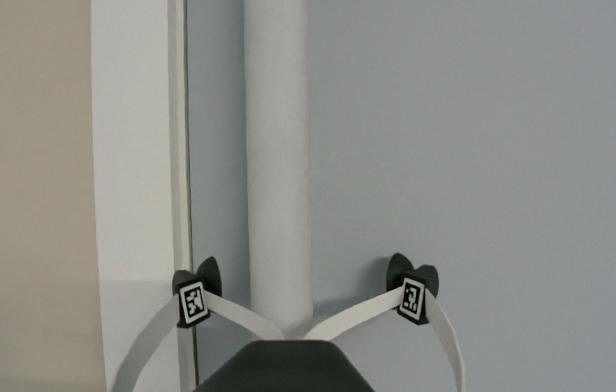

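Emit:
move(r2={"base":{"translate_m":-0.13},"pace":"slow"}, cameras=[], blocking=false)

Emit:
wait(seconds=3, cameras=[])

Emit:
move(r2={"base":{"rotate_rad":-0.095},"pace":"slow"}, cameras=[], blocking=false)

Emit:
wait(seconds=2, cameras=[])

Emit:
move(r2={"base":{"translate_m":0.05,"strafe_m":0.06},"pace":"slow"}, cameras=[], blocking=false)

Emit:
wait(seconds=3, cameras=["r2_wrist_camera"])

Scene clock: 164.50 s.
move: r2 moving
r1: as last shown
r1.base_tilt: forward=-1.6 right=+1.2
r1.lidar_m: 1.20 1.24 1.60 2.29 2.39 1.71 1.64 1.72 2.31 2.40 1.67 1.26
r1.motor_effort: lift_m=+23(23) arm_m=-4(4) wheel_0=+3(3) wheel_1=-1(1) wheel_2=+2(2)
r1.servo_current: wrist_yaw_rad=39(65) wrist_pitch_rad=39(52) wrist_roll_rad=52(65) gripper_m=39(52)
r1.wrist_depth_mm: 960 - - - - 976 - / 976 - - - - 991 - / 946 - - - - 976 - / 960 - - - 1025 1025 - / 946 - - - 1008 976 - / 931 192 194 - 189 - - / 931 - - 139 - 946 -
r2.base_odometry: x=-3.766 y=-1.489 heading=-2.849
r2.turned_by_wheels: +0.000
r2.turned_by_imu: +0.000
r2.base_tilt: forward=-0.7 right=+0.0
r2.lidar_m: 0.38 0.52 0.74 1.88 2.00 2.83 1.89 2.08 2.94 1.65 0.69 0.51
r2.base_status: translate_m moving
r2.joint_positions: lift_m=+0.840 arm_m=+0.000 wrist_yaw_rad=+0.003 wrist_pitch_rad=+0.001 wrist_roll_rad=+0.000 gripper_m=+0.100
r2.joint_status: not commanded
r2.measured_speeds: translate_m=-0.049 strafe_m=+0.000 rotate_rad=+0.001 lift_m=+0.000 arm_m=+0.000 wrist_yaw_rad=+0.000 wrist_pitch_rad=+0.000 wrist_roll_rad=+0.000
r2.motor_effort: lift_m=+21(21) arm_m=-4(4) wheel_0=-5(7) wheel_1=-7(7) wheel_2=+9(9)
r2.servo_current: wrist_yaw_rad=52(65) wrist_pitch_rad=46(46) wrist_roll_rad=39(59) gripper_m=46(59)
r2.hand_pose: x=+0.4596 y=-0.0866 z=+1.0177 quat_wxyz=(+1.000, +0.000, +0.001, +0.001) (m; r2's base frame)
r2.wrist_depth_mm: 278 257 266 257 254 249 245 / 279 258 267 193 255 251 246 / 279 260 270 193 257 253 248 / 283 263 270 193 258 253 251 / 285 264 271 193 259 256 251 / 286 265 196 188 196 256 253 / 289 267 276 - 263 256 254
pictures: none
No camera images: "cameras" was empty.

Scene clock: 166.60 s.
earlier move: r2 done
r1.base_odometry: x=-0.795 y=+1.376 heading=-2.395
r1.turned_by_wheels: +0.000
r1.turned_by_imu: +0.000
r1.base_tilt: forward=-1.6 right=+1.2
r1.lidar_m: 1.20 1.25 1.60 2.29 2.37 1.74 1.63 1.73 2.33 2.40 1.67 1.26
r1.base_status: not commanded
r1.joint_positions: lift_m=+1.100 arm_m=+0.000 wrist_yaw_rad=+0.002 wrist_pitch_rad=+0.002 wrist_roll_rad=+0.000 gripper_m=+0.100
r1.joint_status: not commanded
r1.measured_speeds: all 0
r1.motor_effort: lift_m=+23(23) arm_m=-4(4) wheel_0=+3(4) wheel_1=-1(1) wheel_2=+2(2)
r1.servo_current: wrist_yaw_rad=52(65) wrist_pitch_rad=39(52) wrist_roll_rad=59(72) gripper_m=39(52)
r1.hand_pose: x=+0.4595 y=-0.0867 z=+1.2772 quat_wxyz=(+1.000, +0.000, +0.001, +0.001) (m; r1's base frame)
r1.wrist_depth_mm: 960 - - - - 991 - / 946 - - - - 976 - / 960 - - - - 976 - / 960 - - - 1008 1008 - / 960 - - - 1008 976 - / 931 192 195 - 189 - - / 946 - - 139 - 946 -
r2.base_odometry: x=-3.654 y=-1.455 heading=-2.849
r2.turned_by_wheels: +0.000
r2.turned_by_imu: +0.000
r2.base_tilt: forward=-0.7 right=+0.1
r2.lidar_m: 0.55 0.65 0.94 1.88 1.98 2.84 1.80 1.78 2.95 2.07 0.84 0.60
r2.base_status: done
r2.joint_positions: lift_m=+0.840 arm_m=+0.000 wrist_yaw_rad=+0.003 wrist_pitch_rad=+0.001 wrist_roll_rad=+0.000 gripper_m=+0.100
r2.joint_status: not commanded
r2.measured_speeds: all 0
r2.motor_effort: lift_m=+21(21) arm_m=-4(4) wheel_0=-4(8) wheel_1=-4(7) wheel_2=+5(10)
r2.servo_current: wrist_yaw_rad=46(65) wrist_pitch_rad=39(46) wrist_roll_rad=39(59) gripper_m=52(59)
r2.hand_pose: x=+0.4596 y=-0.0866 z=+1.0177 quat_wxyz=(+1.000, +0.000, +0.001, +0.001) (m; r2's base frame)
r2.wrist_depth_mm: 404 394 375 370 368 362 355 / 402 397 377 375 373 362 355 / 404 397 379 377 373 366 362 / 410 399 382 379 377 364 362 / 410 402 384 379 377 370 364 / 415 402 196 307 195 370 368 / 418 404 389 - 379 375 366
wait: 2.10 of 3 s (r2 has come to rest)
pictures: none
No camera images: "cameras" was empty.

Scene clock: 167.10 s.
move: r2 moving
r1: as last shown
r1.lidar_m: 1.21 1.21 1.56 2.29 2.39 1.73 1.63 1.73 2.33 2.41 1.69 1.26
r1.motor_effort: lift_m=+23(23) arm_m=-4(4) wheel_0=+3(3) wheel_1=-1(1) wheel_2=+2(2)
r1.servo_current: wrist_yaw_rad=46(59) wrist_pitch_rad=39(52) wrist_roll_rad=52(59) gripper_m=39(46)
r1.wrist_depth_mm: 960 - - - - 976 - / 946 - - - - 976 - / 946 - - - - 991 - / 960 - - - 1008 1008 - / 946 - - - 1008 946 - / 931 193 195 - 189 - - / 946 - - 139 - 931 -
r2.base_odometry: x=-3.654 y=-1.455 heading=-2.937
r2.turned_by_wheels: -0.087
r2.turned_by_imu: -0.085
r2.base_tilt: forward=-0.8 right=+0.1
r2.lidar_m: 0.54 0.63 0.84 1.89 1.94 2.62 1.81 1.78 3.01 2.82 0.92 0.64
r2.base_status: rotate_rad moving
r2.joint_positions: lift_m=+0.840 arm_m=+0.000 wrist_yaw_rad=+0.003 wrist_pitch_rad=+0.001 wrist_roll_rad=+0.000 gripper_m=+0.100
r2.joint_status: not commanded
r2.measured_speeds: translate_m=-0.001 strafe_m=+0.000 rotate_rad=-0.131 lift_m=+0.000 arm_m=+0.000 wrist_yaw_rad=+0.000 wrist_pitch_rad=+0.000 wrist_roll_rad=+0.000
r2.motor_effort: lift_m=+21(21) arm_m=-4(4) wheel_0=+3(8) wheel_1=+4(7) wheel_2=+5(8)
r2.servo_current: wrist_yaw_rad=39(52) wrist_pitch_rad=46(46) wrist_roll_rad=33(52) gripper_m=59(59)
r2.hand_pose: x=+0.4596 y=-0.0866 z=+1.0177 quat_wxyz=(+1.000, +0.000, +0.001, +0.001) (m; r2's base frame)
r2.wrist_depth_mm: 384 373 382 382 382 384 382 / 384 375 384 387 384 384 384 / 387 373 389 389 389 389 387 / 392 375 389 389 387 389 392 / 392 379 317 392 392 392 389 / 394 382 197 394 195 394 392 / 397 384 394 - 397 394 397
pictures: none
No camera images: "cameras" was empty.

Scene clock: 167.50 s.
earlier move: r2 done
r1.base_odometry: x=-0.795 y=+1.376 heading=-2.395
r1.turned_by_wheels: +0.000
r1.turned_by_imu: +0.000
r1.base_tilt: forward=-1.6 right=+1.3
r1.lidar_m: 1.19 1.23 1.56 2.30 2.39 1.71 1.65 1.74 2.34 2.40 1.69 1.27
r1.base_status: not commanded
r1.joint_positions: lift_m=+1.100 arm_m=+0.000 wrist_yaw_rad=+0.002 wrist_pitch_rad=+0.002 wrist_roll_rad=+0.000 gripper_m=+0.100
r1.joint_status: not commanded
r1.measured_speeds: all 0
r1.motor_effort: lift_m=+23(23) arm_m=-3(4) wheel_0=+3(3) wheel_1=-1(1) wheel_2=+2(2)
r1.servo_current: wrist_yaw_rad=65(65) wrist_pitch_rad=46(52) wrist_roll_rad=46(59) gripper_m=46(46)
r1.hand_pose: x=+0.4595 y=-0.0867 z=+1.2772 quat_wxyz=(+1.000, +0.000, +0.001, +0.001) (m; r1's base frame)
r1.wrist_depth_mm: 960 - - - - 991 - / 976 - - - - 991 - / 960 - - - - 1008 - / 960 - - - 1025 1025 - / 946 - - - 1008 960 - / 931 193 195 - 189 - - / 946 - - 139 - 946 -
r2.base_odometry: x=-3.654 y=-1.455 heading=-2.943
r2.turned_by_wheels: -0.006
r2.turned_by_imu: -0.006
r2.base_tilt: forward=-0.7 right=+0.1
r2.lidar_m: 0.52 0.63 0.84 1.89 1.96 2.56 1.80 1.78 3.00 2.86 0.94 0.65
r2.base_status: done
r2.joint_positions: lift_m=+0.840 arm_m=+0.000 wrist_yaw_rad=+0.003 wrist_pitch_rad=+0.001 wrist_roll_rad=+0.000 gripper_m=+0.100
r2.joint_status: not commanded
r2.measured_speeds: all 0
r2.motor_effort: lift_m=+20(21) arm_m=-4(4) wheel_0=+5(8) wheel_1=+5(7) wheel_2=+5(8)
r2.servo_current: wrist_yaw_rad=46(52) wrist_pitch_rad=39(46) wrist_roll_rad=46(59) gripper_m=52(59)
r2.hand_pose: x=+0.4596 y=-0.0866 z=+1.0177 quat_wxyz=(+1.000, +0.000, +0.001, +0.001) (m; r2's base frame)
r2.wrist_depth_mm: 384 370 387 387 384 384 384 / 384 373 387 384 387 389 389 / 387 373 384 389 389 389 394 / 387 375 387 392 389 392 389 / 389 379 329 394 392 394 397 / 392 379 199 394 195 397 397 / 392 384 399 - 397 399 397
wait: 0.40 of 2 s (r2 has come to rest)
pictures: none
No camera images: "cameras" was empty.

Scene clock: 168.00 s.
move: r2 moving
r1: as last shown
r1.lidar_m: 1.20 1.22 1.57 2.29 2.37 1.73 1.63 1.73 2.35 2.40 1.64 1.26
r1.motor_effort: lift_m=+23(23) arm_m=-4(4) wheel_0=+3(3) wheel_1=-1(1) wheel_2=+2(2)
r1.servo_current: wrist_yaw_rad=65(65) wrist_pitch_rad=39(46) wrist_roll_rad=52(59) gripper_m=46(46)
r1.wrist_depth_mm: 960 - - - - 976 - / 960 - - - - 991 - / 946 - - - - 1008 - / 960 - - - 1025 1008 - / 946 - - - 1025 960 - / 946 192 196 - 190 - - / 931 - - 139 - 931 -
r2.base_odometry: x=-3.660 y=-1.466 heading=-2.943
r2.turned_by_wheels: +0.000
r2.turned_by_imu: +0.000
r2.base_tilt: forward=-0.7 right=+0.1
r2.lidar_m: 0.52 0.61 0.85 1.89 1.95 2.61 1.82 1.78 3.00 2.83 0.94 0.64
r2.base_status: translate_m moving; strafe_m moving
r2.joint_positions: lift_m=+0.840 arm_m=+0.000 wrist_yaw_rad=+0.003 wrist_pitch_rad=+0.001 wrist_roll_rad=+0.000 gripper_m=+0.100
r2.joint_status: not commanded
r2.measured_speeds: translate_m=+0.031 strafe_m=+0.037 rotate_rad=+0.000 lift_m=+0.000 arm_m=+0.000 wrist_yaw_rad=+0.000 wrist_pitch_rad=+0.000 wrist_roll_rad=+0.000
r2.motor_effort: lift_m=+21(21) arm_m=-4(4) wheel_0=-4(4) wheel_1=+7(10) wheel_2=-6(9)
r2.servo_current: wrist_yaw_rad=46(59) wrist_pitch_rad=39(46) wrist_roll_rad=52(52) gripper_m=52(52)
r2.hand_pose: x=+0.4596 y=-0.0866 z=+1.0177 quat_wxyz=(+1.000, +0.000, +0.001, +0.001) (m; r2's base frame)
r2.wrist_depth_mm: 375 359 375 377 375 375 379 / 375 366 377 379 379 379 379 / 377 366 379 382 379 382 382 / 382 368 382 382 382 384 387 / 384 373 307 387 387 389 387 / 384 373 199 387 195 389 392 / 387 373 387 - 389 392 392
pictures: none
No camera images: "cameras" was empty.

Scene clock: 169.53 s.
earlier move: r2 done
r1.base_odometry: x=-0.795 y=+1.376 heading=-2.395
r1.turned_by_wheels: +0.000
r1.turned_by_imu: +0.000
r1.base_tilt: forward=-1.6 right=+1.3
r1.lidar_m: 1.21 1.21 1.62 2.29 2.36 1.74 1.64 1.75 2.31 2.40 1.67 1.26
r1.base_status: not commanded
r1.joint_positions: lift_m=+1.100 arm_m=+0.000 wrist_yaw_rad=+0.002 wrist_pitch_rad=+0.002 wrist_roll_rad=+0.000 gripper_m=+0.100
r1.joint_status: not commanded
r1.measured_speeds: all 0
r1.motor_effort: lift_m=+23(23) arm_m=-3(4) wheel_0=+2(3) wheel_1=-1(1) wheel_2=+2(2)
r1.servo_current: wrist_yaw_rad=52(72) wrist_pitch_rad=46(52) wrist_roll_rad=46(72) gripper_m=52(52)
r1.hand_pose: x=+0.4595 y=-0.0867 z=+1.2772 quat_wxyz=(+1.000, +0.000, +0.001, +0.001) (m; r1's base frame)
r1.wrist_depth_mm: 946 - - - - 991 - / 960 - - - - 976 - / 960 - - - - 991 - / 960 - - - 1042 991 - / 931 - - - 1025 976 - / 946 193 195 - 189 - - / 946 - - 139 - 960 -
r2.base_odometry: x=-3.691 y=-1.524 heading=-2.943
r2.turned_by_wheels: +0.000
r2.turned_by_imu: +0.000
r2.base_tilt: forward=-0.7 right=+0.1
r2.lidar_m: 0.49 0.55 0.80 1.83 1.89 2.52 1.90 1.85 3.06 2.68 0.85 0.61
r2.base_status: done
r2.joint_positions: lift_m=+0.840 arm_m=+0.000 wrist_yaw_rad=+0.003 wrist_pitch_rad=+0.001 wrist_roll_rad=+0.000 gripper_m=+0.100
r2.joint_status: not commanded
r2.measured_speeds: all 0
r2.motor_effort: lift_m=+21(21) arm_m=-4(4) wheel_0=-2(11) wheel_1=+5(10) wheel_2=-6(9)
r2.servo_current: wrist_yaw_rad=39(59) wrist_pitch_rad=39(46) wrist_roll_rad=39(59) gripper_m=46(59)
r2.hand_pose: x=+0.4596 y=-0.0866 z=+1.0177 quat_wxyz=(+1.000, +0.000, +0.001, +0.001) (m; r2's base frame)
r2.wrist_depth_mm: 330 330 332 258 334 334 334 / 330 330 332 266 336 334 336 / 334 336 336 266 340 338 338 / 336 336 338 265 340 340 340 / 338 338 340 268 342 343 343 / 340 342 196 266 196 345 345 / 342 342 330 - 347 349 347
wait: 1.53 of 3 s (r2 has come to rest)
pictures: r2_wrist_camera
Images, in order (width x height): r2_wrist_camera 616x392.

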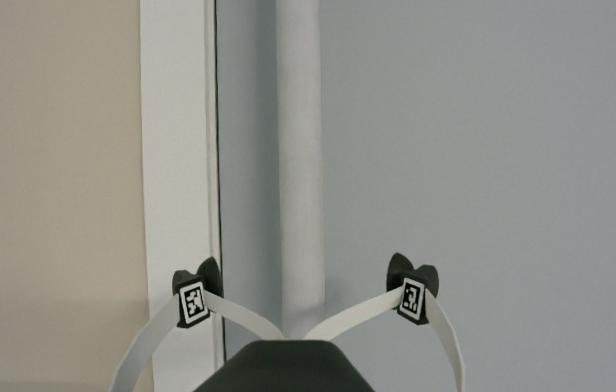

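Emit:
move(r2={"base":{"translate_m":0.10},"pace":"slow"}, cameras=[], blocking=false)

Emit:
wait(seconds=2, cameras=[])

Emit:
move(r2={"joints":{"gripper_m":-0.025}}, cameras=[], blocking=false)

Emit:
wait(seconds=2, cameras=["r2_wrist_camera"])

Scene clock: 174.83 s.
move: r2 moving
r1: as last shown
r1.lidar_m: 1.19 1.21 1.61 2.31 2.37 1.71 1.63 1.73 2.30 2.39 1.66 1.27
r1.motor_effort: lift_m=+23(23) arm_m=-4(4) wheel_0=+3(3) wheel_1=-1(1) wheel_2=+2(2)
r1.servo_current: wrist_yaw_rad=59(65) wrist_pitch_rad=39(52) wrist_roll_rad=46(59) gripper_m=39(46)
r1.wrist_depth_mm: 960 - - - - 991 - / 946 - - - - 991 - / 960 - - - - 1008 - / 960 - - - 991 1008 - / 960 - - - 1025 976 - / 931 193 195 - 189 - - / 960 - - 139 - 931 -
r2.base_odometry: x=-3.703 y=-1.526 heading=-2.943
r2.turned_by_wheels: +0.000
r2.turned_by_imu: +0.001
r2.base_tilt: forward=-0.7 right=+0.0
r2.lidar_m: 0.50 0.54 0.76 1.83 1.91 2.53 1.91 1.86 3.07 2.59 0.83 0.57
r2.base_status: translate_m moving
r2.joint_positions: lift_m=+0.840 arm_m=+0.000 wrist_yaw_rad=+0.003 wrist_pitch_rad=+0.001 wrist_roll_rad=+0.000 gripper_m=+0.100
r2.joint_status: not commanded
r2.measured_speeds: translate_m=+0.048 strafe_m=+0.000 rotate_rad=-0.003 lift_m=+0.000 arm_m=+0.000 wrist_yaw_rad=+0.000 wrist_pitch_rad=+0.000 wrist_roll_rad=+0.000
r2.motor_effort: lift_m=+20(21) arm_m=-4(4) wheel_0=+5(9) wheel_1=+5(9) wheel_2=-9(10)
r2.servo_current: wrist_yaw_rad=52(52) wrist_pitch_rad=39(46) wrist_roll_rad=39(65) gripper_m=52(59)
r2.hand_pose: x=+0.4596 y=-0.0866 z=+1.0177 quat_wxyz=(+1.000, +0.000, +0.001, +0.001) (m; r2's base frame)
r2.wrist_depth_mm: 322 319 322 322 324 324 325 / 324 322 322 256 325 325 327 / 324 324 325 255 325 327 325 / 325 325 329 254 329 329 330 / 327 327 327 255 330 330 332 / 330 330 197 255 197 332 332 / 332 332 319 - 334 336 336
pictures: none
No camera images: "cameras" was empty.

Scene clock: 176.60 s.
earlier move: r2 done
r1.base_odometry: x=-0.795 y=+1.376 heading=-2.395
r1.turned_by_wheels: +0.000
r1.turned_by_imu: +0.000
r1.base_tilt: forward=-1.5 right=+1.3
r1.lidar_m: 1.20 1.22 1.60 2.29 2.39 1.72 1.64 1.72 2.30 2.39 1.69 1.27
r1.base_status: not commanded
r1.joint_positions: lift_m=+1.100 arm_m=+0.000 wrist_yaw_rad=+0.002 wrist_pitch_rad=+0.002 wrist_roll_rad=+0.000 gripper_m=+0.100
r1.joint_status: not commanded
r1.measured_speeds: all 0
r1.motor_effort: lift_m=+23(23) arm_m=-3(4) wheel_0=+3(3) wheel_1=-1(1) wheel_2=+2(2)
r1.servo_current: wrist_yaw_rad=33(65) wrist_pitch_rad=39(52) wrist_roll_rad=65(65) gripper_m=39(52)
r1.hand_pose: x=+0.4595 y=-0.0867 z=+1.2772 quat_wxyz=(+1.000, +0.000, +0.001, +0.001) (m; r1's base frame)
r1.wrist_depth_mm: 976 - - - - 991 - / 960 - - - - 1008 - / 960 - - - - 991 - / 976 - - - 1025 991 - / 946 - - - 1008 960 - / 931 192 195 - 189 - - / 946 - - 139 - 946 -
r2.base_odometry: x=-3.788 y=-1.543 heading=-2.943
r2.turned_by_wheels: +0.000
r2.turned_by_imu: +0.001
r2.base_tilt: forward=-0.7 right=+0.1
r2.lidar_m: 0.36 0.45 0.64 1.54 1.90 2.51 2.00 1.93 3.07 2.19 0.70 0.49
r2.base_status: done
r2.joint_positions: lift_m=+0.840 arm_m=+0.000 wrist_yaw_rad=+0.001 wrist_pitch_rad=+0.001 wrist_roll_rad=+0.000 gripper_m=+0.100
r2.joint_status: not commanded
r2.measured_speeds: all 0
r2.motor_effort: lift_m=+21(21) arm_m=+4(4) wheel_0=+8(11) wheel_1=+8(9) wheel_2=-14(14)
r2.servo_current: wrist_yaw_rad=39(65) wrist_pitch_rad=39(52) wrist_roll_rad=33(65) gripper_m=46(59)
r2.hand_pose: x=+0.4594 y=-0.0870 z=+1.0177 quat_wxyz=(+1.000, +0.000, +0.001, +0.001) (m; r2's base frame)
r2.wrist_depth_mm: 235 224 236 162 238 240 241 / 235 225 238 163 240 241 242 / 237 225 239 163 242 241 244 / 238 228 242 164 243 244 243 / 240 228 242 164 244 245 246 / 241 228 243 163 195 247 247 / 242 230 247 - 248 249 248
wait: 1.77 of 2 s (r2 has come to rest)
pictures: none
No camera images: "cameras" was empty.

Scene clock: 177.10 s.
move: r2 moving
r1: as last shown
r1.base_tilt: forward=-1.6 right=+1.3
r1.lidar_m: 1.20 1.22 1.58 2.30 2.36 1.73 1.64 1.72 2.33 2.40 1.65 1.27
r1.motor_effort: lift_m=+23(23) arm_m=-4(4) wheel_0=+3(3) wheel_1=-1(1) wheel_2=+2(2)
r1.servo_current: wrist_yaw_rad=46(65) wrist_pitch_rad=39(52) wrist_roll_rad=26(59) gripper_m=39(52)
r1.wrist_depth_mm: 960 - - - - 976 - / 976 - - - - 991 - / 960 - - - - 976 - / 946 - - - 1025 991 - / 931 - - - 1008 960 - / 931 193 195 - 189 - - / 946 - - 139 - 931 -
r2.base_odometry: x=-3.788 y=-1.543 heading=-2.943
r2.turned_by_wheels: +0.000
r2.turned_by_imu: +0.000
r2.base_tilt: forward=-0.7 right=+0.1
r2.lidar_m: 0.39 0.47 0.63 1.56 1.87 2.48 1.98 1.94 3.06 2.19 0.72 0.49
r2.base_status: not commanded
r2.joint_positions: lift_m=+0.840 arm_m=+0.000 wrist_yaw_rad=+0.001 wrist_pitch_rad=+0.001 wrist_roll_rad=+0.000 gripper_m=+0.084
r2.joint_status: gripper_m moving
r2.measured_speeds: all 0
r2.motor_effort: lift_m=+21(21) arm_m=+4(4) wheel_0=+8(8) wheel_1=+8(8) wheel_2=-14(14)
r2.servo_current: wrist_yaw_rad=46(52) wrist_pitch_rad=39(46) wrist_roll_rad=46(52) gripper_m=189(189)
r2.hand_pose: x=+0.4594 y=-0.0870 z=+1.0177 quat_wxyz=(+1.000, +0.000, +0.001, +0.001) (m; r2's base frame)
r2.wrist_depth_mm: 235 223 237 161 237 239 241 / 236 224 239 162 240 241 241 / 236 225 239 162 241 242 244 / 238 227 240 163 243 244 245 / 241 229 244 163 244 245 246 / 242 229 200 164 195 246 248 / 244 231 245 - 247 248 249
pictures: none
No camera images: "cameras" was empty.

Scene clock: 178.57 s.
earlier move: r2 done
r1.base_odometry: x=-0.795 y=+1.376 heading=-2.395
r1.turned_by_wheels: +0.000
r1.turned_by_imu: +0.000
r1.base_tilt: forward=-1.6 right=+1.3
r1.lidar_m: 1.19 1.22 1.56 2.31 2.39 1.71 1.63 1.71 2.31 2.40 1.67 1.26
r1.base_status: not commanded
r1.joint_positions: lift_m=+1.100 arm_m=+0.000 wrist_yaw_rad=+0.002 wrist_pitch_rad=+0.002 wrist_roll_rad=+0.000 gripper_m=+0.100
r1.joint_status: not commanded
r1.measured_speeds: all 0
r1.motor_effort: lift_m=+23(23) arm_m=-3(4) wheel_0=+3(4) wheel_1=-1(1) wheel_2=+2(2)
r1.servo_current: wrist_yaw_rad=46(72) wrist_pitch_rad=46(52) wrist_roll_rad=33(72) gripper_m=46(52)
r1.hand_pose: x=+0.4595 y=-0.0867 z=+1.2772 quat_wxyz=(+1.000, +0.000, +0.001, +0.001) (m; r1's base frame)
r1.wrist_depth_mm: 946 - - - - 976 - / 976 - - - - 991 - / 976 - - - - 976 - / 946 - - - 1008 1025 - / 946 - - - 1008 1008 - / 946 193 195 - 189 - - / 931 - - 139 - 931 -
r2.base_odometry: x=-3.788 y=-1.544 heading=-2.943
r2.turned_by_wheels: +0.000
r2.turned_by_imu: +0.007
r2.base_tilt: forward=-0.7 right=+0.1
r2.lidar_m: 0.38 0.46 0.64 1.61 1.89 2.51 1.96 1.94 3.05 2.15 0.69 0.49
r2.base_status: not commanded
r2.joint_positions: lift_m=+0.840 arm_m=+0.000 wrist_yaw_rad=+0.001 wrist_pitch_rad=+0.001 wrist_roll_rad=+0.000 gripper_m=-0.024
r2.joint_status: all done
r2.measured_speeds: all 0
r2.motor_effort: lift_m=+21(21) arm_m=+4(5) wheel_0=+3(8) wheel_1=+4(8) wheel_2=-4(14)
r2.servo_current: wrist_yaw_rad=39(59) wrist_pitch_rad=46(46) wrist_roll_rad=46(59) gripper_m=104(286)
r2.hand_pose: x=+0.4594 y=-0.0870 z=+1.0177 quat_wxyz=(+1.000, +0.000, +0.001, +0.001) (m; r2's base frame)
r2.wrist_depth_mm: 235 222 236 157 236 236 236 / 236 224 238 158 238 237 237 / 237 225 238 159 240 238 238 / 238 226 241 162 240 241 240 / 241 229 241 162 242 242 242 / 242 229 186 162 180 243 244 / 243 229 244 - 245 - 245
wait: 1.47 of 2 s (r2 has come to rest)
pictures: r2_wrist_camera
Images, in order (width x height): r2_wrist_camera 616x392.

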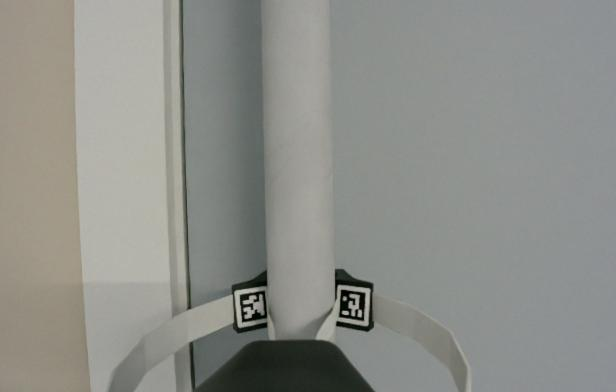

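Emit:
move(r1={"base":{"strafe_m":-0.2}}, r2={"base":{"translate_m":-0.1025,"strafe_m":-0.0397},"joints":{"wrist_yaw_rad":0.1},"pace":"slow","speeds":{"wrist_yaw_rad":0.085}}, cameras=[], blocking=false)

Emit:
wait(seconds=1.2, cameras=[])

Emit:
wait(seconds=1.5, cameras=["r2_wrist_camera"])

Scene clock: 199.17 s.
move: r1 moving; r2 moving
r1.base_odometry: x=-0.820 y=+1.402 heading=-2.395
r1.turned_by_wheels: +0.000
r1.turned_by_imu: +0.000
r1.base_tilt: forward=-1.6 right=+1.2
r1.lidar_m: 1.20 1.24 1.57 2.33 2.40 1.73 1.64 1.72 2.32 2.36 1.66 1.24
r1.base_status: strafe_m moving
r1.joint_positions: lift_m=+1.100 arm_m=+0.000 wrist_yaw_rad=+0.002 wrist_pitch_rad=+0.002 wrist_roll_rad=+0.000 gripper_m=+0.100
r1.joint_status: not commanded
r1.measured_speeds: translate_m=+0.000 strafe_m=-0.141 rotate_rad=-0.001 lift_m=+0.000 arm_m=+0.000 wrist_yaw_rad=+0.000 wrist_pitch_rad=+0.000 wrist_roll_rad=+0.000
r1.motor_effort: lift_m=+23(23) arm_m=-4(4) wheel_0=+8(12) wheel_1=-6(9) wheel_2=+0(1)
r1.servo_current: wrist_yaw_rad=33(52) wrist_pitch_rad=52(52) wrist_roll_rad=52(59) gripper_m=39(52)
r1.hand_pose: x=+0.4595 y=-0.0867 z=+1.2772 quat_wxyz=(+1.000, +0.000, +0.001, +0.001) (m; r1's base frame)
r1.wrist_depth_mm: 917 - - - - - - / 931 - - - - - - / 946 - - - - 1008 - / 946 - - - 991 1025 - / 976 - - - 1025 931 - / 960 193 195 - 189 - - / 946 - - 139 - 931 -
r2.base_odometry: x=-3.778 y=-1.536 heading=-2.943
r2.turned_by_wheels: +0.000
r2.turned_by_imu: +0.000
r2.base_tilt: forward=-0.6 right=+0.1
r2.lidar_m: 0.40 0.48 0.65 1.63 1.90 2.56 2.00 1.93 3.06 2.18 0.70 0.47
r2.base_status: translate_m moving; strafe_m moving
r2.joint_positions: lift_m=+0.840 arm_m=+0.000 wrist_yaw_rad=+0.036 wrist_pitch_rad=+0.001 wrist_roll_rad=+0.000 gripper_m=-0.024
r2.joint_status: wrist_yaw_rad moving
r2.measured_speeds: translate_m=-0.045 strafe_m=-0.020 rotate_rad=+0.007 lift_m=+0.000 arm_m=+0.000 wrist_yaw_rad=+0.122 wrist_pitch_rad=+0.000 wrist_roll_rad=+0.000
r2.motor_effort: lift_m=+21(21) arm_m=-3(4) wheel_0=-7(9) wheel_1=-9(11) wheel_2=+15(15)
r2.servo_current: wrist_yaw_rad=65(85) wrist_pitch_rad=39(46) wrist_roll_rad=46(72) gripper_m=98(104)
r2.hand_pose: x=+0.4623 y=-0.0770 z=+1.0177 quat_wxyz=(+1.000, +0.000, +0.001, +0.018) (m; r2's base frame)
r2.wrist_depth_mm: 247 232 244 164 240 237 236 / 248 233 245 165 241 238 237 / 251 235 246 166 244 240 239 / 252 236 248 166 244 243 241 / 252 238 250 167 246 243 242 / 255 238 185 170 182 245 243 / 256 240 252 - 248 245 244
pictures: none
No camera images: "cameras" was empty.

Scene clock: 200.37 s.
earlier move: r1 moving; r2 moving
r1.base_odometry: x=-0.931 y=+1.523 heading=-2.395
r1.turned_by_wheels: +0.000
r1.turned_by_imu: -0.001
r1.base_tilt: forward=-1.6 right=+1.3
r1.lidar_m: 1.25 1.30 1.61 2.49 2.38 1.72 1.63 1.72 2.31 2.20 1.67 1.18
r1.base_status: strafe_m moving
r1.joint_positions: lift_m=+1.100 arm_m=+0.000 wrist_yaw_rad=+0.002 wrist_pitch_rad=+0.002 wrist_roll_rad=+0.000 gripper_m=+0.100
r1.joint_status: not commanded
r1.measured_speeds: all 0
r1.motor_effort: lift_m=+23(23) arm_m=-4(4) wheel_0=+0(12) wheel_1=-1(10) wheel_2=-1(1)
r1.servo_current: wrist_yaw_rad=52(65) wrist_pitch_rad=39(52) wrist_roll_rad=78(78) gripper_m=39(52)
r1.hand_pose: x=+0.4595 y=-0.0867 z=+1.2772 quat_wxyz=(+1.000, +0.000, +0.001, +0.001) (m; r1's base frame)
r1.wrist_depth_mm: - - - - - - - / - - - - - - - / - - - - - - - / - - - - 991 - - / - - - 1098 991 - - / - 192 195 1098 193 - - / - - - 139 - - -
r2.base_odometry: x=-3.701 y=-1.488 heading=-2.943
r2.turned_by_wheels: +0.000
r2.turned_by_imu: -0.009
r2.base_tilt: forward=-0.6 right=+0.0
r2.lidar_m: 0.42 0.57 0.77 1.88 1.93 2.56 1.88 1.83 3.05 2.65 0.82 0.50
r2.base_status: translate_m moving; strafe_m moving
r2.joint_positions: lift_m=+0.840 arm_m=+0.000 wrist_yaw_rad=+0.102 wrist_pitch_rad=+0.001 wrist_roll_rad=+0.000 gripper_m=-0.024
r2.joint_status: all done
r2.measured_speeds: translate_m=-0.035 strafe_m=-0.013 rotate_rad=-0.002 lift_m=+0.000 arm_m=+0.000 wrist_yaw_rad=+0.006 wrist_pitch_rad=+0.000 wrist_roll_rad=+0.000
r2.motor_effort: lift_m=+20(21) arm_m=-5(5) wheel_0=-9(19) wheel_1=-7(17) wheel_2=+15(21)
r2.servo_current: wrist_yaw_rad=46(85) wrist_pitch_rad=39(46) wrist_roll_rad=39(72) gripper_m=98(104)
r2.hand_pose: x=+0.4668 y=-0.0576 z=+1.0177 quat_wxyz=(+0.999, +0.000, +0.001, +0.051) (m; r2's base frame)
r2.wrist_depth_mm: 343 336 242 163 240 241 240 / 347 338 244 165 241 241 240 / 351 338 246 166 244 242 242 / 351 342 245 167 245 245 244 / 351 345 248 167 247 245 245 / 355 347 186 168 180 247 247 / 359 349 251 - 249 248 247
wait: 1.20 s; no rest
pictures: none
No camera images: "cameras" was empty.

Scene clock: 200.63 s.
earlier move: r1 done; r2 moving
r1.base_odometry: x=-0.931 y=+1.523 heading=-2.395
r1.turned_by_wheels: +0.000
r1.turned_by_imu: +0.000
r1.base_tilt: forward=-1.5 right=+1.3
r1.lidar_m: 1.25 1.29 1.62 2.51 2.42 1.68 1.63 1.71 2.32 2.20 1.67 1.17
r1.base_status: done
r1.joint_positions: lift_m=+1.100 arm_m=+0.000 wrist_yaw_rad=+0.002 wrist_pitch_rad=+0.002 wrist_roll_rad=+0.000 gripper_m=+0.100
r1.joint_status: not commanded
r1.measured_speeds: all 0
r1.motor_effort: lift_m=+23(23) arm_m=-3(4) wheel_0=+1(12) wheel_1=+0(10) wheel_2=+0(1)
r1.servo_current: wrist_yaw_rad=39(65) wrist_pitch_rad=46(52) wrist_roll_rad=39(78) gripper_m=39(52)
r1.hand_pose: x=+0.4595 y=-0.0867 z=+1.2772 quat_wxyz=(+1.000, +0.000, +0.001, +0.001) (m; r1's base frame)
r1.wrist_depth_mm: - - - - - - - / - - - - - - - / - - - - 946 - - / - - - - 1025 - - / - - - 1098 1008 - - / - 193 195 1098 194 - - / - - - 139 - - -
r2.base_odometry: x=-3.697 y=-1.485 heading=-2.943
r2.turned_by_wheels: +0.000
r2.turned_by_imu: +0.000
r2.base_tilt: forward=-0.6 right=+0.1
r2.lidar_m: 0.41 0.59 0.76 1.86 1.94 2.56 1.86 1.81 3.04 2.68 0.79 0.51
r2.base_status: translate_m moving; strafe_m moving
r2.joint_positions: lift_m=+0.840 arm_m=+0.000 wrist_yaw_rad=+0.103 wrist_pitch_rad=+0.001 wrist_roll_rad=+0.000 gripper_m=-0.024
r2.joint_status: all done
r2.measured_speeds: translate_m=-0.008 strafe_m=-0.003 rotate_rad=+0.000 lift_m=+0.000 arm_m=+0.000 wrist_yaw_rad=+0.001 wrist_pitch_rad=+0.000 wrist_roll_rad=+0.000
r2.motor_effort: lift_m=+21(21) arm_m=-5(5) wheel_0=-6(19) wheel_1=-8(17) wheel_2=+16(21)
r2.servo_current: wrist_yaw_rad=59(85) wrist_pitch_rad=39(46) wrist_roll_rad=39(72) gripper_m=104(104)
r2.hand_pose: x=+0.4668 y=-0.0574 z=+1.0177 quat_wxyz=(+0.999, +0.000, +0.001, +0.051) (m; r2's base frame)
r2.wrist_depth_mm: 349 342 243 163 241 241 240 / 353 343 244 165 242 242 240 / 353 347 246 166 244 244 243 / 357 347 247 167 246 244 244 / 359 349 249 167 247 245 246 / 364 353 187 168 180 249 247 / 366 353 251 - 250 - 247
wait: 0.27 of 1.5 s (r1 has come to rest)
pictures: r2_wrist_camera
Images, in order (width x height): r2_wrist_camera 616x392.

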